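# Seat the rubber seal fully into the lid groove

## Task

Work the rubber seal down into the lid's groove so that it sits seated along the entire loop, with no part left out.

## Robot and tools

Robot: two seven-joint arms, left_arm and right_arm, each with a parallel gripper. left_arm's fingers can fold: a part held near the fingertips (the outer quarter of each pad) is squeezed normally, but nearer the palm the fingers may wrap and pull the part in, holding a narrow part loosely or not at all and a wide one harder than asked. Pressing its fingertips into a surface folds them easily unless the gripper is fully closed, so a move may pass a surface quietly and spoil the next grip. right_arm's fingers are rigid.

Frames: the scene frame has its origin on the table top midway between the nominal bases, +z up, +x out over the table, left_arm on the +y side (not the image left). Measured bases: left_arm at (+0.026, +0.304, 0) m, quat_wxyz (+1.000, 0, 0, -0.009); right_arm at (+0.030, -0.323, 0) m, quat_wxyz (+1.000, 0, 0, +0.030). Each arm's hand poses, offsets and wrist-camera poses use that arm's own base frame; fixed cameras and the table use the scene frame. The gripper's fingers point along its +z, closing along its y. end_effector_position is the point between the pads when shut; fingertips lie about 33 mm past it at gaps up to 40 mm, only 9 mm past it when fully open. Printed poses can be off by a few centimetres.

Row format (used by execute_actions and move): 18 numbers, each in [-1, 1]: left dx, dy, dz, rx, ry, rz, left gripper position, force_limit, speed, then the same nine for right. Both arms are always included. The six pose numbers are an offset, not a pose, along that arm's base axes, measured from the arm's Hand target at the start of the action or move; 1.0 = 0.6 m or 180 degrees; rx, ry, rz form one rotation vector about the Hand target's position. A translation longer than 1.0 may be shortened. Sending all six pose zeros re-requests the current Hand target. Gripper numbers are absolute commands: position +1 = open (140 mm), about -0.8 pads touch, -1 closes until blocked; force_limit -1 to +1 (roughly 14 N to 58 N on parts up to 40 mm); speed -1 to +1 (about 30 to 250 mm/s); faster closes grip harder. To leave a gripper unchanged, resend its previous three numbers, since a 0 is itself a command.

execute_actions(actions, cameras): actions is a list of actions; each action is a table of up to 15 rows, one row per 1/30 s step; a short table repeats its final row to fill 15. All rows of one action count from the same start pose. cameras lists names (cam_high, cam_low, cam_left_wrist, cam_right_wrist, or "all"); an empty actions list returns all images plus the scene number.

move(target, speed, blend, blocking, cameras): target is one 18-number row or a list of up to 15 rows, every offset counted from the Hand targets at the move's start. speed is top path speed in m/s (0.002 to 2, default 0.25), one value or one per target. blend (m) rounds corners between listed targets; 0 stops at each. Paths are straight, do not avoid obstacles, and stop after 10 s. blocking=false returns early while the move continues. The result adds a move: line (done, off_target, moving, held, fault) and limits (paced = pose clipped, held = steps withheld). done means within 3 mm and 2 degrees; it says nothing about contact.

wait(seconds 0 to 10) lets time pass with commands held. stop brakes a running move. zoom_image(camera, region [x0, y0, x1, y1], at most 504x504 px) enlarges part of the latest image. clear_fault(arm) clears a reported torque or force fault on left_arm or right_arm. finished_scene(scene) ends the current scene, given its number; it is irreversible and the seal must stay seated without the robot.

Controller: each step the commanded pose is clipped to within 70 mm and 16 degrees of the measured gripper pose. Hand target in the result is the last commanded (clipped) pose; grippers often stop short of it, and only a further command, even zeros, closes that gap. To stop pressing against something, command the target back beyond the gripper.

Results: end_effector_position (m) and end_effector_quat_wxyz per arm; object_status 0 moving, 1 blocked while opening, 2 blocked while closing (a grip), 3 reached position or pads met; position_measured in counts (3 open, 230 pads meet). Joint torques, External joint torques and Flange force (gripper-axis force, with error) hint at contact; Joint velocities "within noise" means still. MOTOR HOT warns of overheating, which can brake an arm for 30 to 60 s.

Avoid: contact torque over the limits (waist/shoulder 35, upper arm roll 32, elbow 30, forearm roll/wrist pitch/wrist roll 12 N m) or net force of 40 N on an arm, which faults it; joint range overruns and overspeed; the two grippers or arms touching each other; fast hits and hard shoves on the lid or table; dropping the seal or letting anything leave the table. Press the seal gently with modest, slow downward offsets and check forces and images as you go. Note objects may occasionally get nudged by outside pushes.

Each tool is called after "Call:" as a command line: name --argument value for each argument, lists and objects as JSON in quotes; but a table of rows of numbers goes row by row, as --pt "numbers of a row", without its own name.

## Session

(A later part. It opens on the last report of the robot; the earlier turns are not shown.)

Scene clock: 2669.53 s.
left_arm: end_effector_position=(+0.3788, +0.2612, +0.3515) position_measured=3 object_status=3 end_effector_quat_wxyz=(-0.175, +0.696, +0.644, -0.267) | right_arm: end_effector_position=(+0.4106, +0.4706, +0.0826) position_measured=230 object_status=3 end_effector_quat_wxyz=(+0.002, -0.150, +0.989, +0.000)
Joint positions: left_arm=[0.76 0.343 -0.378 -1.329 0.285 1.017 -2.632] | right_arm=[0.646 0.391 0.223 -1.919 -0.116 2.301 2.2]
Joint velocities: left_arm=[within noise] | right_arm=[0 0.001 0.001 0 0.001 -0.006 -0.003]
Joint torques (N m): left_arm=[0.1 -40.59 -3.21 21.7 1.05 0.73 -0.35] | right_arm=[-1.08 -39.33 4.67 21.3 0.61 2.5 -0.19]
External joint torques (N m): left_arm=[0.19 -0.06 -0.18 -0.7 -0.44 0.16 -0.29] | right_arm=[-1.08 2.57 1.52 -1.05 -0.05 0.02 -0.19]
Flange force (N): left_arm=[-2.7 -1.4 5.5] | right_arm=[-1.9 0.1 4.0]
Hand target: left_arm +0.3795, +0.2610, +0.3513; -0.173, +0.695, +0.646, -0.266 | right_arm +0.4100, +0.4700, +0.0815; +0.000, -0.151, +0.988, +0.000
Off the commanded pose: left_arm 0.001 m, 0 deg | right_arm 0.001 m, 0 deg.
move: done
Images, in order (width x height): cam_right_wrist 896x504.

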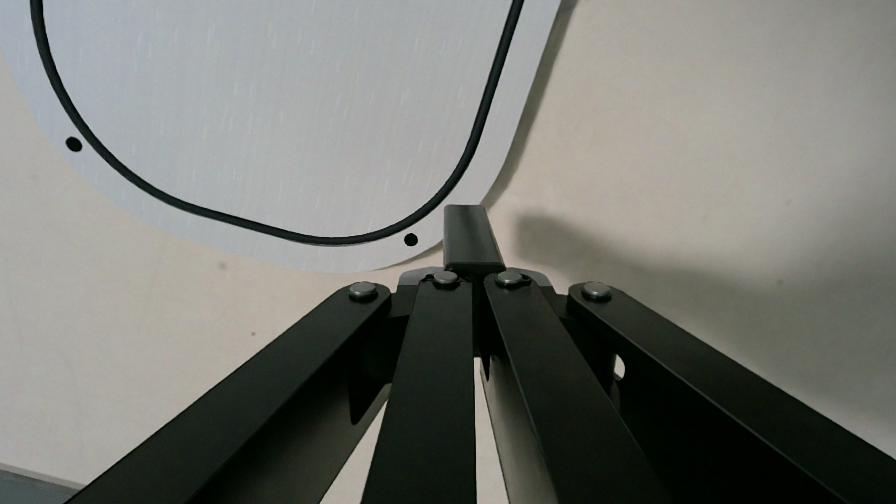

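Call:
move --pt "0 0 0 0 0 0 1 1 1 0.0003 -0.0205 -0.0458 0 0 0 -1 -0.5 -1" --pt "0 0 0 0 0 0 1 1 1 -0.0055 -0.0263 -0.065 0 0 0 -1 -0.5 -1" --pt "0 0 0 0 0 0 1 1 1 0.0003 -0.0205 -0.0458 0 0 0 -1 -0.5 -1" --pt "0 0 0 0 0 0 1 1 1 0.0338 -0.0505 -0.0458 0 0 0 -1 -0.5 -1" --pt "0 0 0 0 0 0 1 1 1 0.028 -0.0563 -0.065 0 0 0 -1 -0.5 -1" --pt "0 0 0 0 0 0 1 1 1 0.0338 -0.0505 -0.0458 0 0 0 -1 -0.5 -1" --pt "0 0 0 0 0 0 1 1 1 0.0515 -0.092 -0.0458 0 0 0 -1 -0.5 -1" --pt "0 0 0 0 0 0 1 1 1 0.0457 -0.0978 -0.065 0 0 0 -1 -0.5 -1" --pt "0 0 0 0 0 0 1 1 1 0.0515 -0.092 -0.0458 0 0 0 -1 -0.5 -1" --pt "0 0 0 0 0 0 1 1 1 0.0535 -0.142 -0.0458 0 0 0 -1 -0.5 -1" --pt "0 0 0 0 0 0 1 1 1 0.0477 -0.1478 -0.065 0 0 0 -1 -0.5 -1" --pt "0 0 0 0 0 0 1 1 1 0.0535 -0.142 -0.0458 0 0 0 -1 -0.5 -1" --blend '[0.0005,0,0.0005,0.0005,0,0.0005,0.0005,0,0.0005,0.0005,0,0]' --speed '[0.15,0.05,0.05,0.08,0.05,0.05,0.08,0.05,0.05,0.1,0.05,0.05]' --cameras '[]'

Call:
move --target '[0,0,0,0,0,0,1,1,1,0.0132,-0.0247,0.0458,0,0,0,-1,-0.5,-1]' --speed 0.2 --cameras '["cam_right_wrist"]'

Call:
zoom_image --camera "cam_right_wrist" --region '[200, 20, 700, 280]'

Scene clock: 2707.27 s.
left_arm: end_effector_position=(+0.3788, +0.2612, +0.3515) position_measured=3 object_status=3 end_effector_quat_wxyz=(-0.175, +0.696, +0.644, -0.267) | right_arm: end_effector_position=(+0.4420, +0.3847, +0.0530) position_measured=230 object_status=3 end_effector_quat_wxyz=(+0.001, -0.150, +0.989, -0.001)
Joint positions: left_arm=[0.76 0.343 -0.378 -1.329 0.285 1.017 -2.632] | right_arm=[0.492 0.343 0.23 -2.082 -0.118 2.414 2.067]
Joint velocities: left_arm=[within noise] | right_arm=[0.001 0 0 0 0 -0.004 -0.003]
Joint torques (N m): left_arm=[0.11 -40.61 -3.14 21.7 1.05 0.74 -0.34] | right_arm=[-0.99 -37.16 4.23 20.05 0.71 2.35 -0.25]
External joint torques (N m): left_arm=[0 -0.12 -0.27 -0.72 -0.46 0.17 -0.27] | right_arm=[-0.94 1.83 1.46 -0.95 0.13 -0.1 -0.25]
Flange force (N): left_arm=[-2.9 -1.4 5.6] | right_arm=[-0.5 -0.8 2.5]
Hand target: left_arm +0.3795, +0.2610, +0.3513; -0.173, +0.695, +0.646, -0.266 | right_arm +0.4421, +0.3848, +0.0540; +0.000, -0.151, +0.988, +0.000
Off the commanded pose: left_arm 0.001 m, 0 deg | right_arm 0.001 m, 0 deg.
move: done
No camera images: "cameras" was empty.

Scene clock: 2708.50 s.
left_arm: end_effector_position=(+0.3788, +0.2612, +0.3515) position_measured=3 object_status=3 end_effector_quat_wxyz=(-0.175, +0.696, +0.644, -0.267) | right_arm: end_effector_position=(+0.4507, +0.3704, +0.0812) position_measured=230 object_status=3 end_effector_quat_wxyz=(+0.001, -0.150, +0.989, +0.000)
Joint positions: left_arm=[0.76 0.343 -0.378 -1.329 0.285 1.017 -2.632] | right_arm=[0.457 0.286 0.239 -2.082 -0.097 2.36 2.026]
Joint velocities: left_arm=[within noise] | right_arm=[0 0.001 -0.001 0.001 -0.001 -0.001 -0.007]
Joint torques (N m): left_arm=[0.12 -40.65 -3.18 21.68 1.05 0.73 -0.35] | right_arm=[-1.02 -36.18 3.79 20.33 0.76 2.28 -0.16]
External joint torques (N m): left_arm=[0.19 -0.15 -0.17 -0.68 -0.43 0.17 -0.29] | right_arm=[-1.11 1.7 1.27 -1.38 0.14 -0.17 -0.16]
Flange force (N): left_arm=[-2.8 -1.6 5.7] | right_arm=[1.1 -1.4 2.5]
Hand target: left_arm +0.3795, +0.2610, +0.3513; -0.173, +0.695, +0.646, -0.266 | right_arm +0.4500, +0.3700, +0.0815; +0.000, -0.151, +0.988, +0.000
Off the commanded pose: left_arm 0.001 m, 0 deg | right_arm 0.001 m, 0 deg.
move: done
Images, in order (width x height): cam_right_wrist 896x504.

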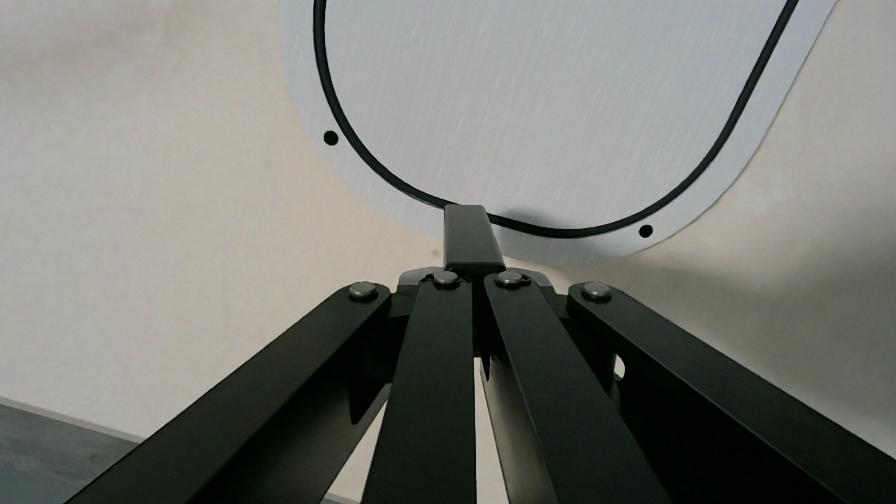

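Scaled by 1.008.

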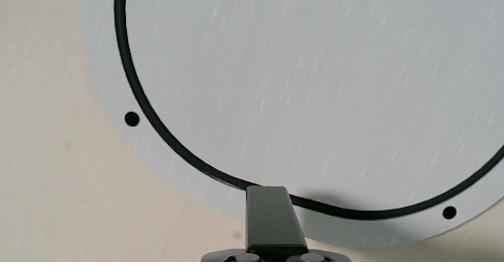

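Call:
zoom_image --camera "cam_right_wrist" --region '[490, 120, 690, 250]'

Call:
zoom_image --camera "cam_right_wrist" --region '[290, 60, 460, 220]'

Scaled by 2.520.

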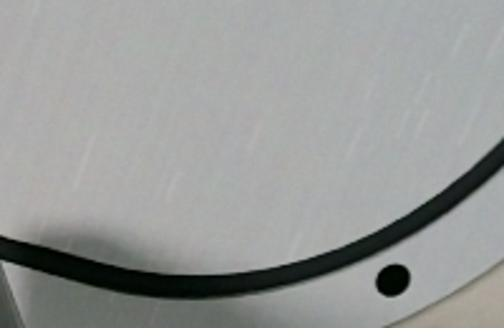

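Scaled by 2.965.

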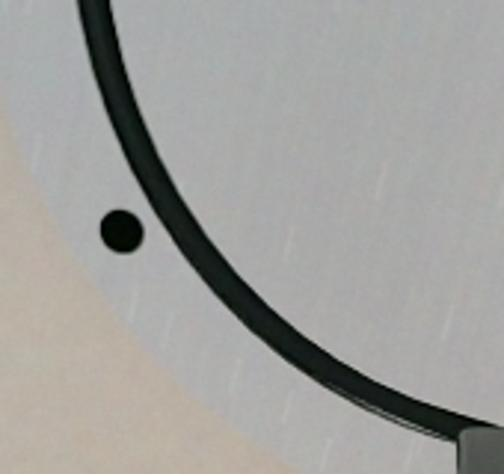

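Call:
move --pt "0 0 0 0 0 0 1 1 1 -0.0067 -0.0425 -0.0458 0 0 0 -1 -0.5 -1" --pt "0 0 0 0 0 0 1 1 1 -0.0117 -0.0475 -0.065 0 0 0 -1 -0.5 -1" --blend '[0.0005,0]' --speed '[0.15,0.05]' --cameras '["cam_right_wrist"]'

Scene clock: 2731.40 s.
left_arm: end_effector_position=(+0.3788, +0.2612, +0.3515) position_measured=3 object_status=3 end_effector_quat_wxyz=(-0.175, +0.696, +0.644, -0.267) | right_arm: end_effector_position=(+0.4452, +0.3436, +0.0486) position_measured=230 object_status=3 end_effector_quat_wxyz=(+0.003, -0.148, +0.989, +0.001)
Joint positions: left_arm=[0.76 0.343 -0.378 -1.329 0.285 1.017 -2.632] | right_arm=[0.43 0.289 0.228 -2.181 -0.105 2.467 2.003]
Joint velocities: left_arm=[within noise] | right_arm=[0 0.001 0.001 -0.002 0.002 0.004 0]
Joint torques (N m): left_arm=[0.12 -40.63 -3.15 21.71 1.05 0.74 -0.36] | right_arm=[-1.07 -30.32 2.74 17.05 0.03 3.19 -0.23]
External joint torques (N m): left_arm=[0.29 0.16 -0.06 -0.81 -0.44 0.17 -0.3] | right_arm=[-1.11 6.56 0.37 -3.46 -0.51 0.72 -0.23]
Flange force (N): left_arm=[-2.4 -1.2 5.7] | right_arm=[-2.1 -0.6 15.3]
Hand target: left_arm +0.3795, +0.2610, +0.3513; -0.173, +0.695, +0.646, -0.266 | right_arm +0.4430, +0.3415, +0.0425; +0.000, -0.151, +0.988, +0.000
Off the commanded pose: left_arm 0.001 m, 0 deg | right_arm 0.007 m, 1 deg.
move: off_target (right_arm)
Images, in order (width x height): cam_right_wrist 896x504.

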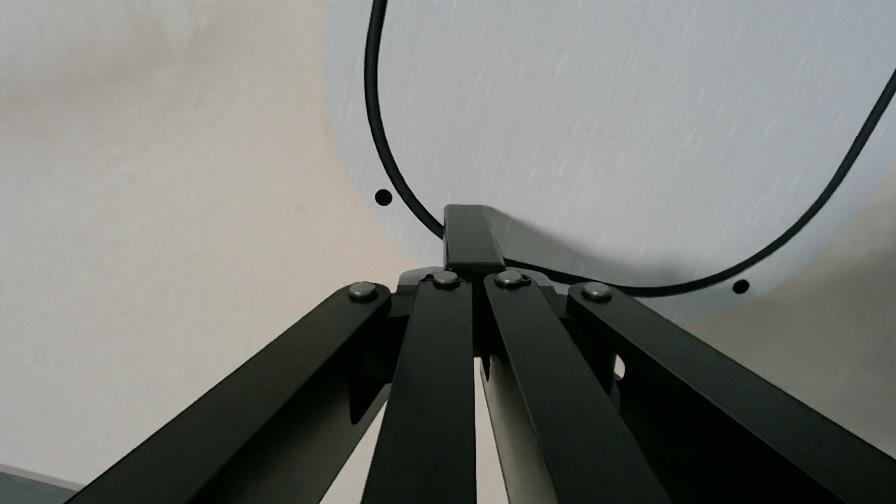

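Call:
move --pt "0 0 0 0 0 0 1 1 1 0.005 0.005 0.0192 0 0 0 -1 -0.5 -1" --pt "0 0 0 0 0 0 1 1 1 -0.0068 -0.0295 0.0192 0 0 0 -1 -0.5 -1" --pt "0 0 0 0 0 0 1 1 1 -0.0118 -0.0345 0 0 0 0 -1 -0.5 -1" --pt "0 0 0 0 0 0 1 1 1 -0.0068 -0.0295 0.0192 0 0 0 -1 -0.5 -1" --pt "0 0 0 0 0 0 1 1 1 -0.0272 -0.0552 0.0192 0 0 0 -1 -0.5 -1" --pt "0 0 0 0 0 0 1 1 1 -0.0322 -0.0602 0 0 0 0 -1 -0.5 -1" --pt "0 0 0 0 0 0 1 1 1 -0.0272 -0.0552 0.0192 0 0 0 -1 -0.5 -1" --pt "0 0 0 0 0 0 1 1 1 -0.0577 -0.0748 0.0192 0 0 0 -1 -0.5 -1" --pt "0 0 0 0 0 0 1 1 1 -0.0627 -0.0798 0 0 0 0 -1 -0.5 -1" --pt "0 0 0 0 0 0 1 1 1 -0.0577 -0.0748 0.0192 0 0 0 -1 -0.5 -1" --pt "0 0 0 0 0 0 1 1 1 -0.0915 -0.083 0.0192 0 0 0 -1 -0.5 -1" --pt "0 0 0 0 0 0 1 1 1 -0.0965 -0.088 0 0 0 0 -1 -0.5 -1" --blend '[0.0005,0.0005,0,0.0005,0.0005,0,0.0005,0.0005,0,0.0005,0.0005,0]' --speed '[0.05,0.08,0.05,0.05,0.08,0.05,0.05,0.08,0.05,0.05,0.08,0.05]' --cameras '["cam_right_wrist"]'

Scene clock: 2757.63 s.
left_arm: end_effector_position=(+0.3788, +0.2612, +0.3515) position_measured=3 object_status=3 end_effector_quat_wxyz=(-0.175, +0.696, +0.644, -0.267) | right_arm: end_effector_position=(+0.3882, +0.2908, +0.0481) position_measured=230 object_status=3 end_effector_quat_wxyz=(+0.004, -0.153, +0.988, +0.001)
Joint positions: left_arm=[0.76 0.343 -0.378 -1.329 0.285 1.017 -2.632] | right_arm=[0.386 0.1 0.254 -2.456 -0.049 2.561 1.943]
Joint velocities: left_arm=[within noise] | right_arm=[0 0.001 0 -0.002 -0.001 0.004 0.002]
Joint torques (N m): left_arm=[0.14 -40.61 -3.17 21.71 1.07 0.72 -0.35] | right_arm=[-0.41 -22.5 1.19 15.11 0.19 3.15 0.15]
External joint torques (N m): left_arm=[0.16 -0.23 -0.22 -0.61 -0.42 0.16 -0.29] | right_arm=[-0.36 6.95 0.42 -4.24 -0.29 0.67 0.15]
Flange force (N): left_arm=[-2.8 -1.6 5.3] | right_arm=[-2.1 1.2 20.0]
Hand target: left_arm +0.3795, +0.2610, +0.3513; -0.173, +0.695, +0.646, -0.266 | right_arm +0.3851, +0.2887, +0.0425; +0.000, -0.151, +0.988, +0.000
Off the commanded pose: left_arm 0.001 m, 0 deg | right_arm 0.007 m, 0 deg.
move: off_target (right_arm)
Images, in order (width x height): cam_right_wrist 896x504.

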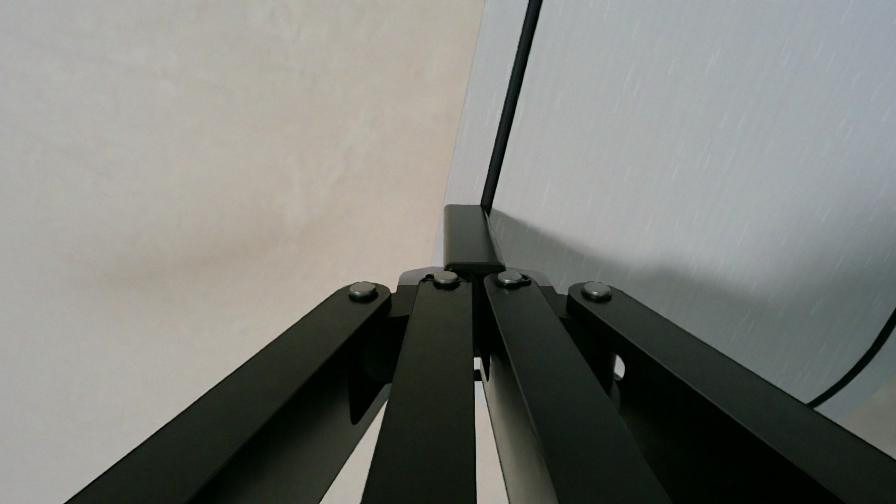

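Call:
move --pt "0 0 0 0 0 0 1 1 1 0.005 0.005 0.0192 0 0 0 -1 -0.5 -1" --pt "0 0 0 0 0 0 1 1 1 -0.0252 0.0188 0.065 0 0 0 -1 -0.5 -1" --blend '[0.0005,0]' --speed '[0.05,0.15]' --cameras '["cam_right_wrist"]'

Call:
zoom_image --camera "cam_right_wrist" --region '[380, 0, 620, 220]'

Scene clock: 2772.73 s.
left_arm: end_effector_position=(+0.3788, +0.2612, +0.3515) position_measured=3 object_status=3 end_effector_quat_wxyz=(-0.175, +0.696, +0.644, -0.267) | right_arm: end_effector_position=(+0.3710, +0.3004, +0.0812) position_measured=230 object_status=3 end_effector_quat_wxyz=(+0.001, -0.154, +0.988, +0.000)
Joint positions: left_arm=[0.76 0.343 -0.378 -1.329 0.285 1.017 -2.632] | right_arm=[0.402 0.008 0.279 -2.461 -0.006 2.47 1.946]
Joint velocities: left_arm=[within noise] | right_arm=[0 0 0.001 0 0.001 -0.004 0.001]
Joint torques (N m): left_arm=[0.11 -40.58 -3.15 21.76 1.06 0.74 -0.33] | right_arm=[-0.56 -26.4 0.86 18.86 0.74 2.34 0.22]
External joint torques (N m): left_arm=[0 -0.08 -0.28 -0.66 -0.45 0.17 -0.27] | right_arm=[-0.54 0.83 0.81 -1.65 0.2 -0.11 0.22]
Flange force (N): left_arm=[-2.7 -1.2 5.1] | right_arm=[3.3 -0.5 2.4]
Hand target: left_arm +0.3795, +0.2610, +0.3513; -0.173, +0.695, +0.646, -0.266 | right_arm +0.3700, +0.3000, +0.0815; +0.000, -0.151, +0.988, +0.000
Off the commanded pose: left_arm 0.001 m, 0 deg | right_arm 0.001 m, 0 deg.
move: done
Images, in order (width x height): cam_right_wrist 896x504.

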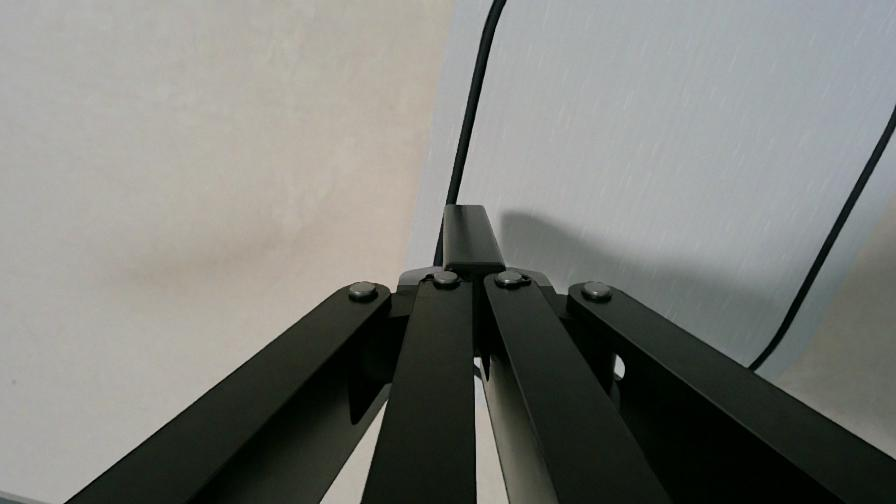

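Scaled by 2.100.

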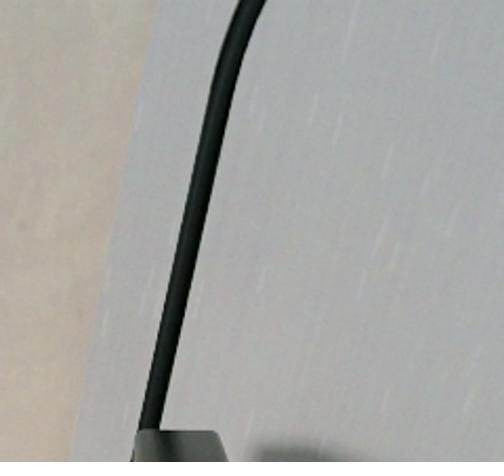

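Call:
move --pt "0 0 0 0 0 0 1 1 1 -0.025 -0.0102 -0.0458 0 0 0 -1 -0.5 -1" --pt "0 0 0 0 0 0 1 1 1 -0.03 -0.0152 -0.0647 0 0 0 -1 -0.5 -1" --pt "0 0 0 0 0 0 1 1 1 -0.025 -0.0102 -0.0458 0 0 0 -1 -0.5 -1" --pt "0 0 0 0 0 0 1 1 1 -0.0583 -0.0142 -0.0458 0 0 0 -1 -0.5 -1" --pt "0 0 0 0 0 0 1 1 1 -0.0633 -0.0192 -0.0647 0 0 0 -1 -0.5 -1" --pt "0 0 0 0 0 0 1 1 1 -0.0583 -0.0142 -0.0458 0 0 0 -1 -0.5 -1" --pt "0 0 0 0 0 0 1 1 1 -0.0917 -0.0182 -0.0458 0 0 0 -1 -0.5 -1" --pt "0 0 0 0 0 0 1 1 1 -0.0967 -0.0232 -0.0647 0 0 0 -1 -0.5 -1" --pt "0 0 0 0 0 0 1 1 1 -0.0917 -0.0182 -0.0458 0 0 0 -1 -0.5 -1" --pt "0 0 0 0 0 0 1 1 1 -0.125 -0.022 -0.0458 0 0 0 -1 -0.5 -1" --pt "0 0 0 0 0 0 1 1 1 -0.13 -0.027 -0.0647 0 0 0 -1 -0.5 -1" --blend '[0.0005,0,0.0005,0.0005,0,0.0005,0.0005,0,0.0005,0.0005,0]' --speed '[0.1,0.05,0.05,0.08,0.05,0.05,0.08,0.05,0.05,0.08,0.05]' --cameras '["cam_right_wrist"]'

Call:
move --pt "0 0 0 0 0 0 1 1 1 0.005 0.005 0.0188 0 0 0 -1 -0.5 -1" --pt "0 0 0 0 0 0 1 1 1 0.005 0.052 0.0647 0 0 0 -1 -0.5 -1" --blend '[0.0005,0]' --speed '[0.05,0.15]' --cameras '["cam_right_wrist"]'

Scene clock: 2812.17 s.
left_arm: end_effector_position=(+0.3788, +0.2612, +0.3515) position_measured=3 object_status=3 end_effector_quat_wxyz=(-0.175, +0.696, +0.644, -0.267) | right_arm: end_effector_position=(+0.2951, +0.2855, +0.0477) position_measured=230 object_status=3 end_effector_quat_wxyz=(+0.004, -0.154, +0.988, +0.001)
Joint positions: left_arm=[0.76 0.343 -0.378 -1.329 0.285 1.017 -2.632] | right_arm=[0.452 -0.091 0.327 -2.698 0.053 2.618 1.995]
Joint velocities: left_arm=[within noise] | right_arm=[0 -0.001 -0.001 -0.001 -0.002 0.004 0.003]
Joint torques (N m): left_arm=[0.09 -40.61 -3.16 21.7 1.07 0.74 -0.34] | right_arm=[-0.46 -15.01 0.53 14.55 0.45 3.38 0.19]
External joint torques (N m): left_arm=[0.18 -0.09 -0.14 -0.69 -0.41 0.17 -0.28] | right_arm=[-0.46 6.63 1.34 -3.96 0.01 0.92 0.19]
Flange force (N): left_arm=[-2.6 -1.5 5.5] | right_arm=[-4.5 3.9 24.8]
Hand target: left_arm +0.3795, +0.2610, +0.3513; -0.173, +0.695, +0.646, -0.266 | right_arm +0.2920, +0.2838, +0.0427; +0.000, -0.151, +0.988, +0.000
Off the commanded pose: left_arm 0.001 m, 0 deg | right_arm 0.006 m, 0 deg.
move: off_target (right_arm)
Images, in order (width x height): cam_right_wrist 896x504.

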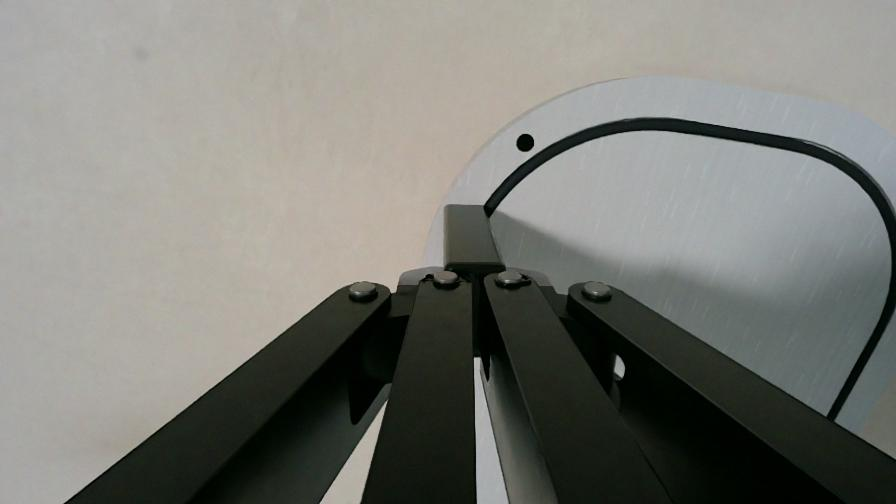

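Scene clock: 2813.57 s.
left_arm: end_effector_position=(+0.3788, +0.2612, +0.3515) position_measured=3 object_status=3 end_effector_quat_wxyz=(-0.175, +0.696, +0.644, -0.267) | right_arm: end_effector_position=(+0.2953, +0.3146, +0.0811) position_measured=230 object_status=3 end_effector_quat_wxyz=(+0.001, -0.155, +0.988, +0.000)
Joint positions: left_arm=[0.76 0.343 -0.378 -1.329 0.285 1.017 -2.632] | right_arm=[0.473 -0.121 0.352 -2.609 0.067 2.495 2.029]
Joint velocities: left_arm=[within noise] | right_arm=[0.001 -0.001 0 0 -0.002 -0.002 0.006]
Joint torques (N m): left_arm=[0.15 -40.64 -3.17 21.75 1.05 0.73 -0.36] | right_arm=[-0.57 -20.79 -0.13 19.21 0.65 2.32 0.19]
External joint torques (N m): left_arm=[0.02 -0.21 -0.32 -0.62 -0.46 0.17 -0.29] | right_arm=[-0.52 1.26 1.11 -1.03 0.13 -0.14 0.19]
Flange force (N): left_arm=[-2.9 -1.4 5.3] | right_arm=[-0.2 1.6 3.8]
Hand target: left_arm +0.3795, +0.2610, +0.3513; -0.173, +0.695, +0.646, -0.266 | right_arm +0.2950, +0.3150, +0.0815; +0.000, -0.151, +0.988, +0.000
Off the commanded pose: left_arm 0.001 m, 0 deg | right_arm 0.001 m, 0 deg.
move: done
Images, in order (width x height): cam_right_wrist 896x504.

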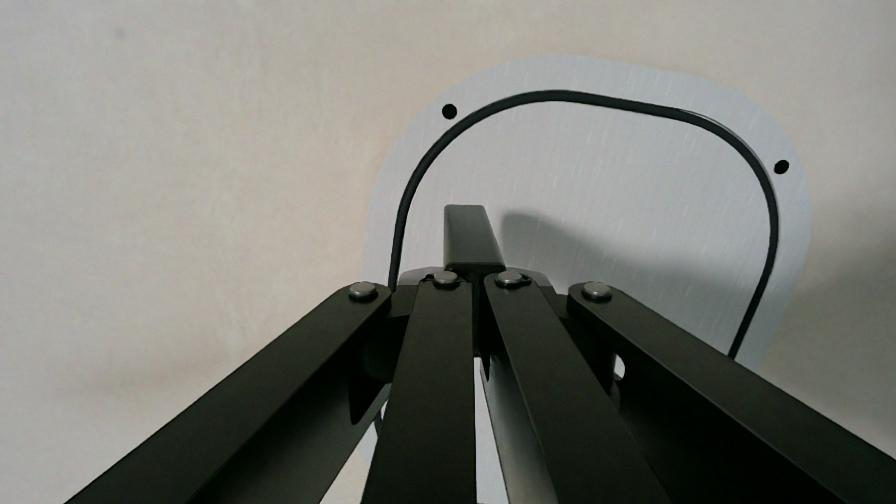

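Call:
zoom_image --camera "cam_right_wrist" --region '[640, 80, 820, 250]'

Call:
zoom_image --camera "cam_right_wrist" --region '[380, 70, 660, 270]'

Scaled by 2.800.

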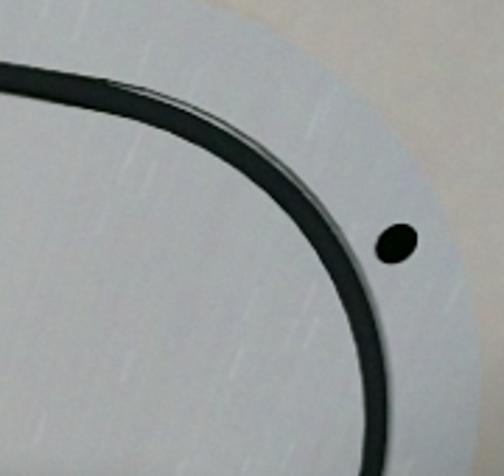

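Scaled by 1.800.

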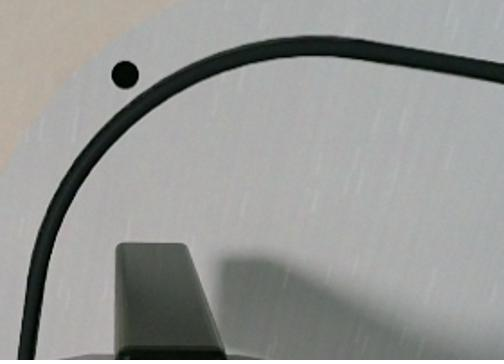

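Call:
move --target '[0,0,0,0,0,0,1,1,1,-0.05,0.1667,0,0,0,0,-1,-0.5,-1]' --speed 0.2 --cameras '["cam_right_wrist"]'

Call:
zoom_image --camera "cam_right_wrist" --region '[330, 60, 560, 260]'

Scene clock: 2855.30 s.
left_arm: end_effector_position=(+0.3788, +0.2612, +0.3515) position_measured=3 object_status=3 end_effector_quat_wxyz=(-0.175, +0.696, +0.644, -0.267) | right_arm: end_effector_position=(+0.2654, +0.4153, +0.0822) position_measured=230 object_status=3 end_effector_quat_wxyz=(+0.001, -0.153, +0.988, +0.001)
Joint positions: left_arm=[0.76 0.343 -0.378 -1.329 0.285 1.017 -2.632] | right_arm=[0.548 0.05 0.452 -2.41 -0.034 2.457 2.289]
Joint velocities: left_arm=[within noise] | right_arm=[-0.001 0 0 0 -0.001 -0.001 0.006]
Joint torques (N m): left_arm=[0.11 -40.64 -3.13 21.74 1.05 0.73 -0.37] | right_arm=[-0.27 -24.81 1.37 19.71 0.22 2.33 0.16]
External joint torques (N m): left_arm=[0.06 -0.22 -0.22 -0.61 -0.45 0.16 -0.31] | right_arm=[-0.28 2.09 0.69 -1.02 -0.35 -0.14 0.16]
Flange force (N): left_arm=[-2.9 -1.5 5.3] | right_arm=[-2.1 2.7 5.6]
Hand target: left_arm +0.3795, +0.2610, +0.3513; -0.173, +0.695, +0.646, -0.266 | right_arm +0.2650, +0.4150, +0.0815; +0.000, -0.151, +0.988, +0.000
Off the commanded pose: left_arm 0.001 m, 0 deg | right_arm 0.001 m, 0 deg.
move: done
Images, in order (width x height): cam_right_wrist 896x504.

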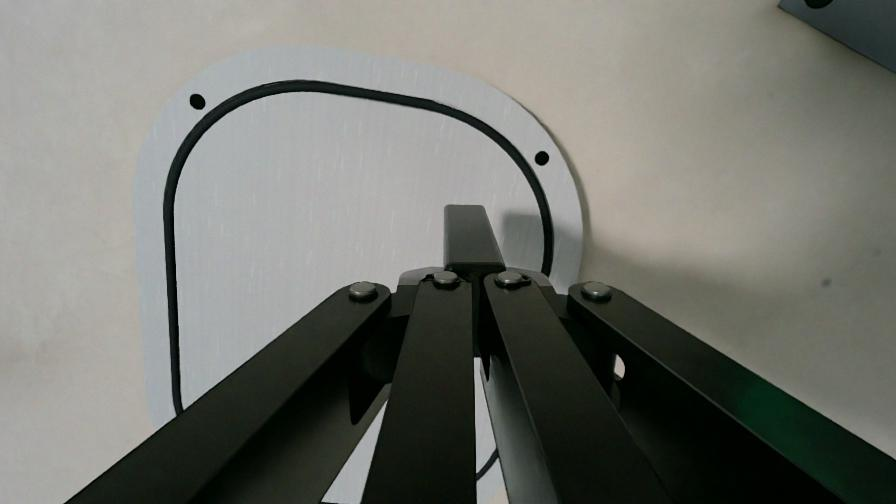

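Scaled by 2.191.

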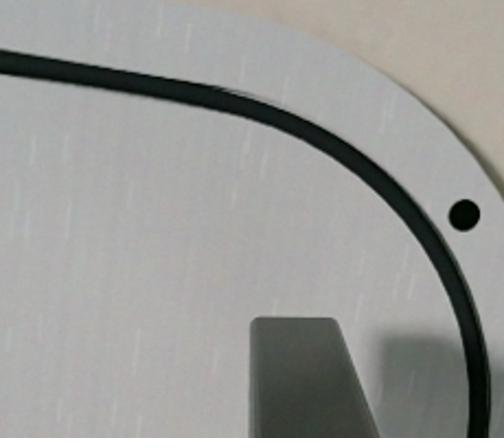

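Call:
move --pt "0 0 0 0 0 0 1 1 1 -0.022 0.0032 -0.0458 0 0 0 -1 -0.5 -1" --pt "0 0 0 0 0 0 1 1 1 -0.027 -0.0018 -0.0642 0 0 0 -1 -0.5 -1" --blend '[0.0005,0]' --speed '[0.1,0.05]' --cameras '[]'

Call:
move --pt "0 0 0 0 0 0 1 1 1 0.005 0.005 0.0184 0 0 0 -1 -0.5 -1" --pt "0 0 0 0 0 0 1 1 1 -0.0343 0.0246 0.0184 0 0 0 -1 -0.5 -1" --pt "0 0 0 0 0 0 1 1 1 -0.0393 0.0196 0.0 0 0 0 -1 -0.5 -1" --blend '[0.0005,0.0005,0]' --speed '[0.05,0.08,0.05]' --cameras '["cam_right_wrist"]'

Scene clock: 2888.60 s.
left_arm: end_effector_position=(+0.3788, +0.2612, +0.3515) position_measured=3 object_status=3 end_effector_quat_wxyz=(-0.175, +0.696, +0.644, -0.267) | right_arm: end_effector_position=(+0.2500, +0.4157, +0.0472) position_measured=230 object_status=3 end_effector_quat_wxyz=(+0.002, -0.154, +0.988, +0.001)
Joint positions: left_arm=[0.76 0.343 -0.378 -1.329 0.285 1.017 -2.632] | right_arm=[0.573 0.113 0.45 -2.452 -0.092 2.556 2.359]
Joint velocities: left_arm=[within noise] | right_arm=[0 0.001 0 0.001 -0.001 0.002 0.005]
Joint torques (N m): left_arm=[0.08 -40.6 -3.19 21.72 1.05 0.73 -0.35] | right_arm=[-0.55 -22.09 1.27 16.36 0 3.3 0.19]
External joint torques (N m): left_arm=[0.05 -0.14 -0.27 -0.66 -0.44 0.17 -0.29] | right_arm=[-0.52 5.41 -0.21 -2.9 -0.51 0.83 0.19]
Flange force (N): left_arm=[-2.8 -1.4 5.4] | right_arm=[-3.5 3.0 18.2]
Hand target: left_arm +0.3795, +0.2610, +0.3513; -0.173, +0.695, +0.646, -0.266 | right_arm +0.2488, +0.4139, +0.0430; +0.000, -0.151, +0.988, +0.000
Off the commanded pose: left_arm 0.001 m, 0 deg | right_arm 0.005 m, 0 deg.
move: off_target (right_arm)
No camera images: "cameras" was empty.

Scene clock: 2890.27 s.
left_arm: end_effector_position=(+0.3788, +0.2612, +0.3515) position_measured=3 object_status=3 end_effector_quat_wxyz=(-0.175, +0.696, +0.644, -0.267) | right_arm: end_effector_position=(+0.2270, +0.4284, +0.0477) position_measured=230 object_status=3 end_effector_quat_wxyz=(+0.003, -0.154, +0.988, +0.002)
Joint positions: left_arm=[0.76 0.343 -0.378 -1.329 0.285 1.017 -2.632] | right_arm=[0.608 0.11 0.469 -2.455 -0.094 2.559 2.415]
Joint velocities: left_arm=[within noise] | right_arm=[0 -0.002 0.001 0 0 0.001 0.005]
Joint torques (N m): left_arm=[0.1 -40.6 -3.18 21.71 1.05 0.73 -0.32] | right_arm=[-0.41 -21.69 1.37 15.66 0.06 3.02 0.13]
External joint torques (N m): left_arm=[-0.09 -0.13 -0.38 -0.69 -0.47 0.17 -0.26] | right_arm=[-0.38 5.54 -0.13 -3.65 -0.44 0.53 0.13]
Flange force (N): left_arm=[-3.0 -1.3 5.3] | right_arm=[-1.9 1.9 17.9]
Hand target: left_arm +0.3795, +0.2610, +0.3513; -0.173, +0.695, +0.646, -0.266 | right_arm +0.2252, +0.4257, +0.0430; +0.000, -0.151, +0.988, +0.000
Off the commanded pose: left_arm 0.001 m, 0 deg | right_arm 0.006 m, 0 deg.
move: off_target (right_arm)
Images, in order (width x height): cam_right_wrist 896x504.

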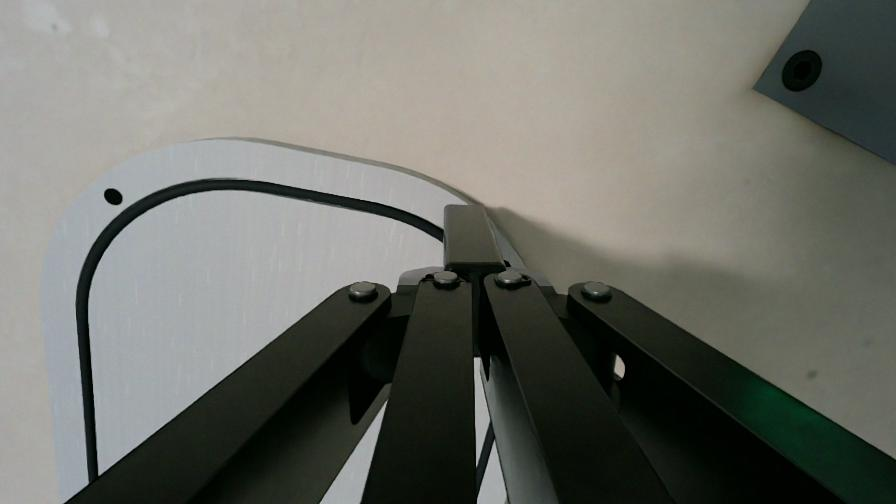

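Call:
move --pt "0 0 0 0 0 0 1 1 1 0.005 0.005 0.0184 0 0 0 -1 -0.5 -1" --pt "0 0 0 0 0 0 1 1 1 0.08 -0.1785 0.0642 0 0 0 -1 -0.5 -1" --blend '[0.0005,0]' --speed '[0.05,0.2]' --cameras '["cam_right_wrist"]'

Call:
zoom_image --camera "cam_right_wrist" --region '[330, 40, 630, 290]'

Call:
zoom_image --camera "cam_right_wrist" --region '[600, 60, 820, 260]'

Scene clock: 2909.77 s.
left_arm: end_effector_position=(+0.3788, +0.2612, +0.3515) position_measured=3 object_status=3 end_effector_quat_wxyz=(-0.175, +0.696, +0.644, -0.267) | right_arm: end_effector_position=(+0.2740, +0.3190, +0.0813) position_measured=230 object_status=3 end_effector_quat_wxyz=(+0.001, -0.149, +0.989, +0.000)
Joint positions: left_arm=[0.76 0.343 -0.378 -1.329 0.285 1.017 -2.632] | right_arm=[0.545 -0.153 0.326 -2.643 0.078 2.498 2.076]
Joint velocities: left_arm=[within noise] | right_arm=[-0.001 0 0 0 0 0 -0.005]
Joint torques (N m): left_arm=[0.12 -40.64 -3.15 21.69 1.06 0.74 -0.37] | right_arm=[-0.16 -20.45 -1.12 18.47 0.72 2.31 -0.26]
External joint torques (N m): left_arm=[0.18 0.05 -0.14 -0.8 -0.44 0.17 -0.31] | right_arm=[-0.14 0.8 0.27 -1.77 0.2 -0.16 -0.26]
Flange force (N): left_arm=[-2.7 -1.3 5.8] | right_arm=[2.9 -2.2 2.4]
Hand target: left_arm +0.3795, +0.2610, +0.3513; -0.173, +0.695, +0.646, -0.266 | right_arm +0.2732, +0.3186, +0.0815; +0.000, -0.151, +0.988, +0.000
Off the commanded pose: left_arm 0.001 m, 0 deg | right_arm 0.001 m, 0 deg.
move: done
Images, in order (width x height): cam_right_wrist 896x504.

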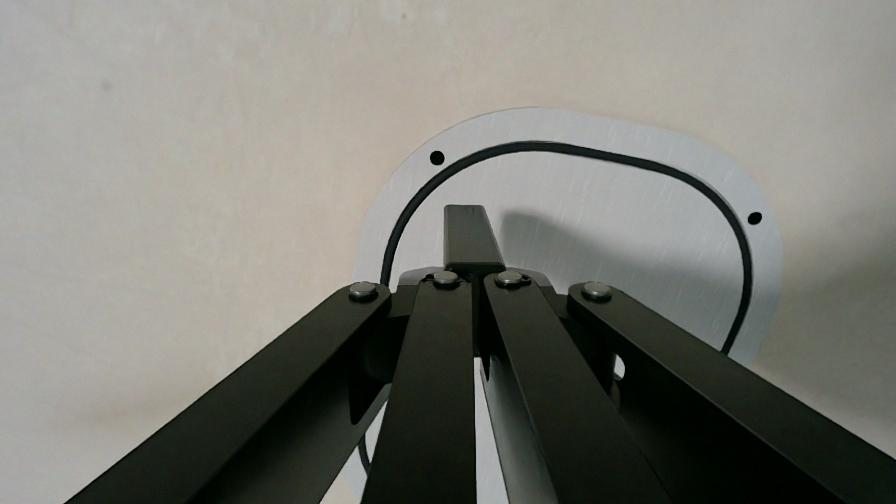

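Scaled by 1.680.

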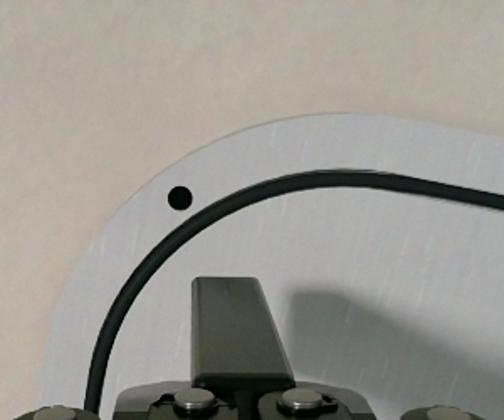

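Scaled by 2.291.

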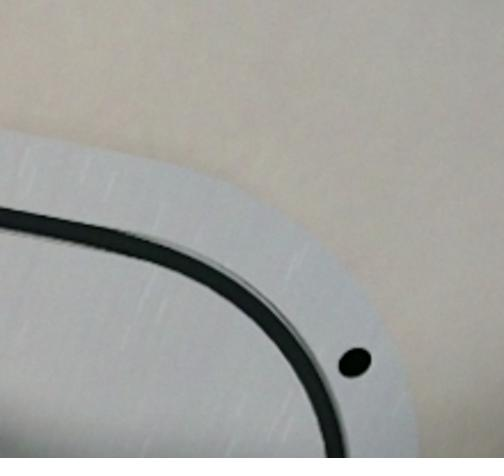

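Call:
move --pt "0 0 0 0 0 0 1 1 1 -0.0032 0.0138 -0.0458 0 0 0 -1 -0.5 -1" --pt "0 0 0 0 0 0 1 1 1 -0.0099 0.008 -0.0642 0 0 0 -1 -0.5 -1" --blend '[0.0005,0]' --speed '[0.1,0.05]' --cameras '[]'

Call:
move --pt "0 0 0 0 0 0 1 1 1 0.0067 0.0058 0.0184 0 0 0 -1 -0.5 -1" --pt "0 0 0 0 0 0 1 1 1 -0.0204 -0.0287 0.0184 0 0 0 -1 -0.5 -1" --pt "0 0 0 0 0 0 1 1 1 -0.0271 -0.0345 0.0 0 0 0 -1 -0.5 -1" --blend '[0.0005,0.0005,0]' --speed '[0.05,0.08,0.05]' --cameras '["cam_right_wrist"]'

Scene clock: 2934.07 s.
left_arm: end_effector_position=(+0.3788, +0.2612, +0.3515) position_measured=3 object_status=3 end_effector_quat_wxyz=(-0.175, +0.696, +0.644, -0.267) | right_arm: end_effector_position=(+0.2686, +0.3250, +0.0473) position_measured=230 object_status=3 end_effector_quat_wxyz=(+0.002, -0.154, +0.988, +0.001)
Joint positions: left_arm=[0.76 0.343 -0.378 -1.329 0.285 1.017 -2.632] | right_arm=[0.544 -0.059 0.343 -2.66 0.036 2.609 2.117]
Joint velocities: left_arm=[within noise] | right_arm=[0.001 0 0 0.001 -0.001 0.001 0.007]
Joint torques (N m): left_arm=[0.09 -40.63 -3.14 21.69 1.06 0.73 -0.33] | right_arm=[-1.11 -16.82 0.2 15.49 0.02 3.62 0.21]
External joint torques (N m): left_arm=[0.01 -0.07 -0.24 -0.75 -0.44 0.16 -0.26] | right_arm=[-1.14 5.91 0.73 -3.17 -0.43 1.15 0.21]
Flange force (N): left_arm=[-2.9 -1.4 5.6] | right_arm=[-5.6 3.6 23.3]
Hand target: left_arm +0.3795, +0.2610, +0.3513; -0.173, +0.695, +0.646, -0.266 | right_arm +0.2673, +0.3234, +0.0430; +0.000, -0.151, +0.988, +0.000
Off the commanded pose: left_arm 0.001 m, 0 deg | right_arm 0.005 m, 0 deg.
move: off_target (right_arm)
No camera images: "cameras" was empty.

Scene clock: 2935.43 s.
left_arm: end_effector_position=(+0.3788, +0.2612, +0.3515) position_measured=3 object_status=3 end_effector_quat_wxyz=(-0.175, +0.696, +0.644, -0.267) | right_arm: end_effector_position=(+0.2535, +0.3043, +0.0471) position_measured=230 object_status=3 end_effector_quat_wxyz=(+0.003, -0.150, +0.989, +0.000)
Joint positions: left_arm=[0.76 0.343 -0.378 -1.329 0.285 1.017 -2.632] | right_arm=[0.556 -0.13 0.338 -2.741 0.079 2.622 2.093]
Joint velocities: left_arm=[within noise] | right_arm=[0 -0.001 0 -0.001 -0.001 0.005 -0.002]
Joint torques (N m): left_arm=[0.07 -40.6 -3.19 21.71 1.05 0.73 -0.34] | right_arm=[-0.3 -14 -0.59 14.49 0.59 3.5 -0.21]
External joint torques (N m): left_arm=[-0.01 0.02 -0.29 -0.77 -0.46 0.16 -0.28] | right_arm=[-0.31 6.17 0.53 -3.9 0.15 1.04 -0.21]
Flange force (N): left_arm=[-2.8 -1.2 5.4] | right_arm=[-4.0 2.2 24.1]
Hand target: left_arm +0.3795, +0.2610, +0.3513; -0.173, +0.695, +0.646, -0.266 | right_arm +0.2510, +0.3027, +0.0430; +0.000, -0.151, +0.988, +0.000
Off the commanded pose: left_arm 0.001 m, 0 deg | right_arm 0.005 m, 0 deg.
move: off_target (right_arm)
Images, in order (width x height): cam_right_wrist 896x504.

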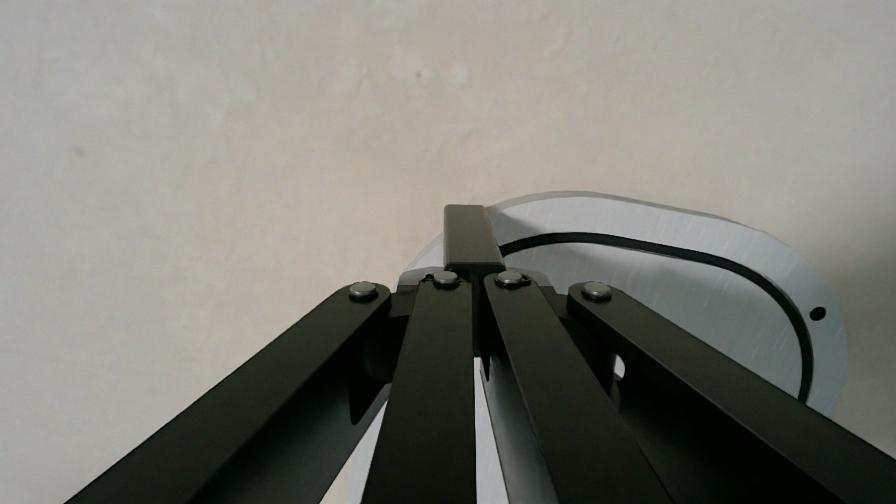

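Call:
move --pt "0 0 0 0 0 0 1 1 1 0.005 0.004 0.0184 0 0 0 -1 -0.5 -1" --pt "0 0 0 0 0 0 1 1 1 0.005 0.004 0.0642 0 0 0 -1 -0.5 -1" --pt "0 0 0 0 0 0 1 1 1 0.0233 0.1955 0.0642 0 0 0 -1 -0.5 -1" --blend '[0.0005,0.01,0]' --speed '[0.05,0.15,0.2]' --cameras '["cam_right_wrist"]'

Call:
zoom_image --camera "cam_right_wrist" --region '[370, 80, 600, 280]'

Scene clock: 2949.20 s.
left_arm: end_effector_position=(+0.3788, +0.2612, +0.3515) position_measured=3 object_status=3 end_effector_quat_wxyz=(-0.175, +0.696, +0.644, -0.267) | right_arm: end_effector_position=(+0.2653, +0.4203, +0.0823) position_measured=230 object_status=3 end_effector_quat_wxyz=(+0.001, -0.153, +0.988, +0.001)
Joint positions: left_arm=[0.76 0.343 -0.378 -1.329 0.285 1.017 -2.632] | right_arm=[0.599 0.06 0.408 -2.395 -0.037 2.453 2.297]
Joint velocities: left_arm=[within noise] | right_arm=[0.001 0 0 0 -0.001 -0.001 0.006]
Joint torques (N m): left_arm=[0.13 -40.59 -3.13 21.7 1.05 0.73 -0.37] | right_arm=[-0.25 -25.79 1.37 19.73 0.22 2.32 0.14]
External joint torques (N m): left_arm=[0.03 -0.15 -0.25 -0.67 -0.45 0.17 -0.31] | right_arm=[-0.31 2.06 0.56 -1.04 -0.35 -0.15 0.14]
Flange force (N): left_arm=[-2.9 -1.4 5.4] | right_arm=[-1.9 2.3 5.3]
Hand target: left_arm +0.3795, +0.2610, +0.3513; -0.173, +0.695, +0.646, -0.266 | right_arm +0.2650, +0.4200, +0.0815; +0.000, -0.151, +0.988, +0.000
Off the commanded pose: left_arm 0.001 m, 0 deg | right_arm 0.001 m, 0 deg.
move: done
Images, in order (width x height): cam_right_wrist 896x504.

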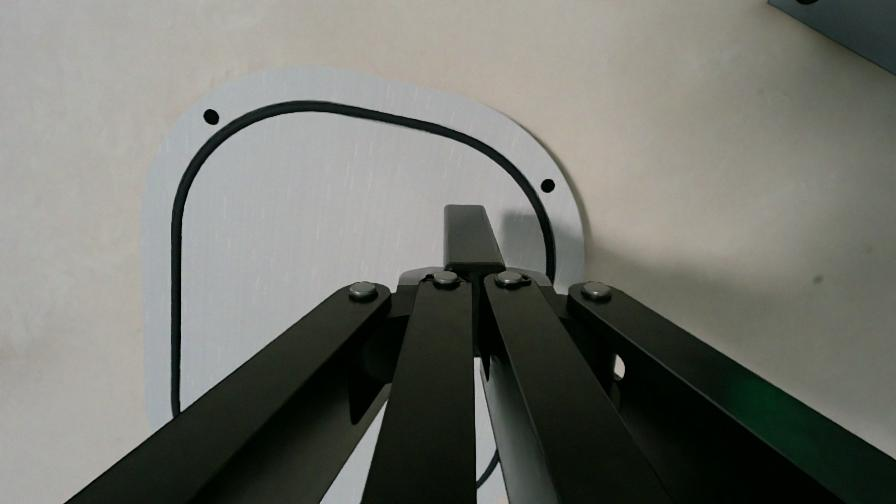

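Scaled by 2.191.

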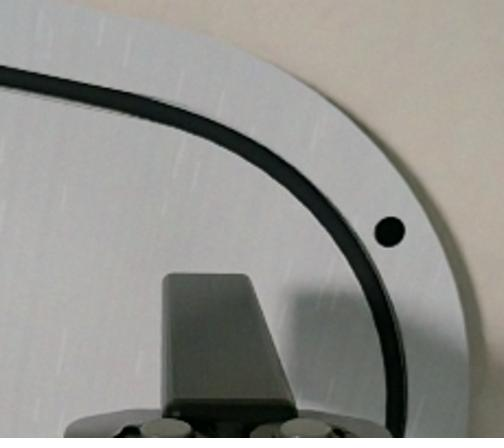

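Call:
move --pt "0 0 0 0 0 0 1 1 1 -0.0572 -0.0087 -0.0458 0 0 0 -1 -0.5 -1" --pt "0 0 0 0 0 0 1 1 1 -0.0663 -0.0133 -0.0642 0 0 0 -1 -0.5 -1" --pt "0 0 0 0 0 0 1 1 1 -0.0572 -0.0087 -0.0458 0 0 0 -1 -0.5 -1" --pt "0 0 0 0 0 0 1 1 1 -0.0498 0.0232 -0.0458 0 0 0 -1 -0.5 -1" --pt "0 0 0 0 0 0 1 1 1 -0.0587 0.0197 -0.0642 0 0 0 -1 -0.5 -1" --pt "0 0 0 0 0 0 1 1 1 -0.0498 0.0232 -0.0458 0 0 0 -1 -0.5 -1" --pt "0 0 0 0 0 0 1 1 1 -0.033 0.0512 -0.0458 0 0 0 -1 -0.5 -1" --pt "0 0 0 0 0 0 1 1 1 -0.0412 0.0488 -0.0642 0 0 0 -1 -0.5 -1" --blend '[0.0005,0,0.0005,0.0005,0,0.0005,0.0005,0]' --speed '[0.1,0.05,0.05,0.08,0.05,0.05,0.08,0.05]' --cameras '[]'

Call:
move --pt "0 0 0 0 0 0 1 1 1 0.0082 0.0024 0.0184 0 0 0 -1 -0.5 -1" --pt "0 0 0 0 0 0 1 1 1 0.0412 -0.0488 0.0642 0 0 0 -1 -0.5 -1" --blend '[0.0005,0]' --speed '[0.05,0.15]' --cameras '["cam_right_wrist"]'

Call:
zoom_image --camera "cam_right_wrist" --region '[370, 80, 600, 280]'

Scene clock: 2998.30 s.
left_arm: end_effector_position=(+0.3788, +0.2612, +0.3515) position_measured=3 object_status=3 end_effector_quat_wxyz=(-0.175, +0.696, +0.644, -0.267) | right_arm: end_effector_position=(+0.2421, +0.4516, +0.0479) position_measured=230 object_status=3 end_effector_quat_wxyz=(+0.003, -0.153, +0.988, +0.002)
Joint positions: left_arm=[0.76 0.343 -0.378 -1.329 0.285 1.017 -2.632] | right_arm=[0.662 0.179 0.41 -2.36 -0.127 2.527 2.433]
Joint velocities: left_arm=[within noise] | right_arm=[0.002 0 0.001 -0.002 -0.002 0 0.005]
Joint torques (N m): left_arm=[0.03 -40.62 -3.13 21.75 1.06 0.73 -0.37] | right_arm=[-0.3 -24.94 2.3 16.31 0.11 3.05 0.24]
External joint torques (N m): left_arm=[0 0 -0.2 -0.71 -0.44 0.16 -0.31] | right_arm=[-0.4 5.63 -0.1 -3.35 -0.42 0.57 0.24]
Flange force (N): left_arm=[-2.7 -1.1 5.1] | right_arm=[-1.6 2.1 16.3]
Hand target: left_arm +0.3795, +0.2610, +0.3513; -0.173, +0.695, +0.646, -0.266 | right_arm +0.2403, +0.4492, +0.0430; +0.000, -0.151, +0.988, +0.000
Off the commanded pose: left_arm 0.001 m, 0 deg | right_arm 0.006 m, 0 deg.
move: off_target (right_arm)
No camera images: "cameras" was empty.

Scene clock: 3000.10 s.
left_arm: end_effector_position=(+0.3788, +0.2612, +0.3515) position_measured=3 object_status=3 end_effector_quat_wxyz=(-0.175, +0.696, +0.644, -0.267) | right_arm: end_effector_position=(+0.2653, +0.4208, +0.0811) position_measured=230 object_status=3 end_effector_quat_wxyz=(+0.001, -0.150, +0.989, +0.000)
Joint positions: left_arm=[0.76 0.343 -0.378 -1.329 0.285 1.017 -2.632] | right_arm=[0.601 0.065 0.406 -2.393 -0.042 2.453 2.31]
Joint velocities: left_arm=[within noise] | right_arm=[0 -0.001 0 0.001 0 -0.001 -0.006]
Joint torques (N m): left_arm=[0.1 -40.64 -3.13 21.7 1.05 0.73 -0.35] | right_arm=[-0.9 -27.03 1.88 19.04 0.75 2.32 -0.24]
External joint torques (N m): left_arm=[0.3 0.07 -0.02 -0.74 -0.42 0.17 -0.29] | right_arm=[-0.85 0.88 1.11 -1.65 0.18 -0.14 -0.24]
Flange force (N): left_arm=[-2.3 -1.3 5.5] | right_arm=[2.8 -2.9 1.7]
Hand target: left_arm +0.3795, +0.2610, +0.3513; -0.173, +0.695, +0.646, -0.266 | right_arm +0.2650, +0.4200, +0.0815; +0.000, -0.151, +0.988, +0.000
Off the commanded pose: left_arm 0.001 m, 0 deg | right_arm 0.001 m, 0 deg.
move: done
Images, in order (width x height): cam_right_wrist 896x504.

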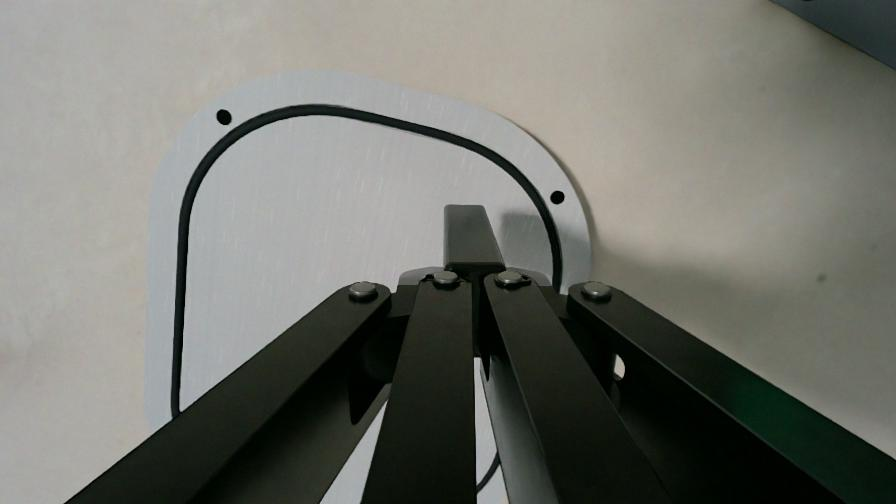

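Scaled by 2.191.

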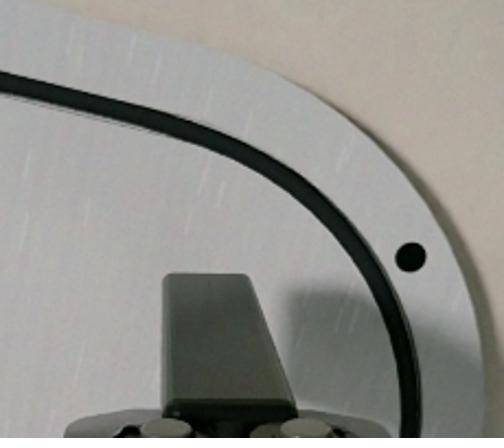

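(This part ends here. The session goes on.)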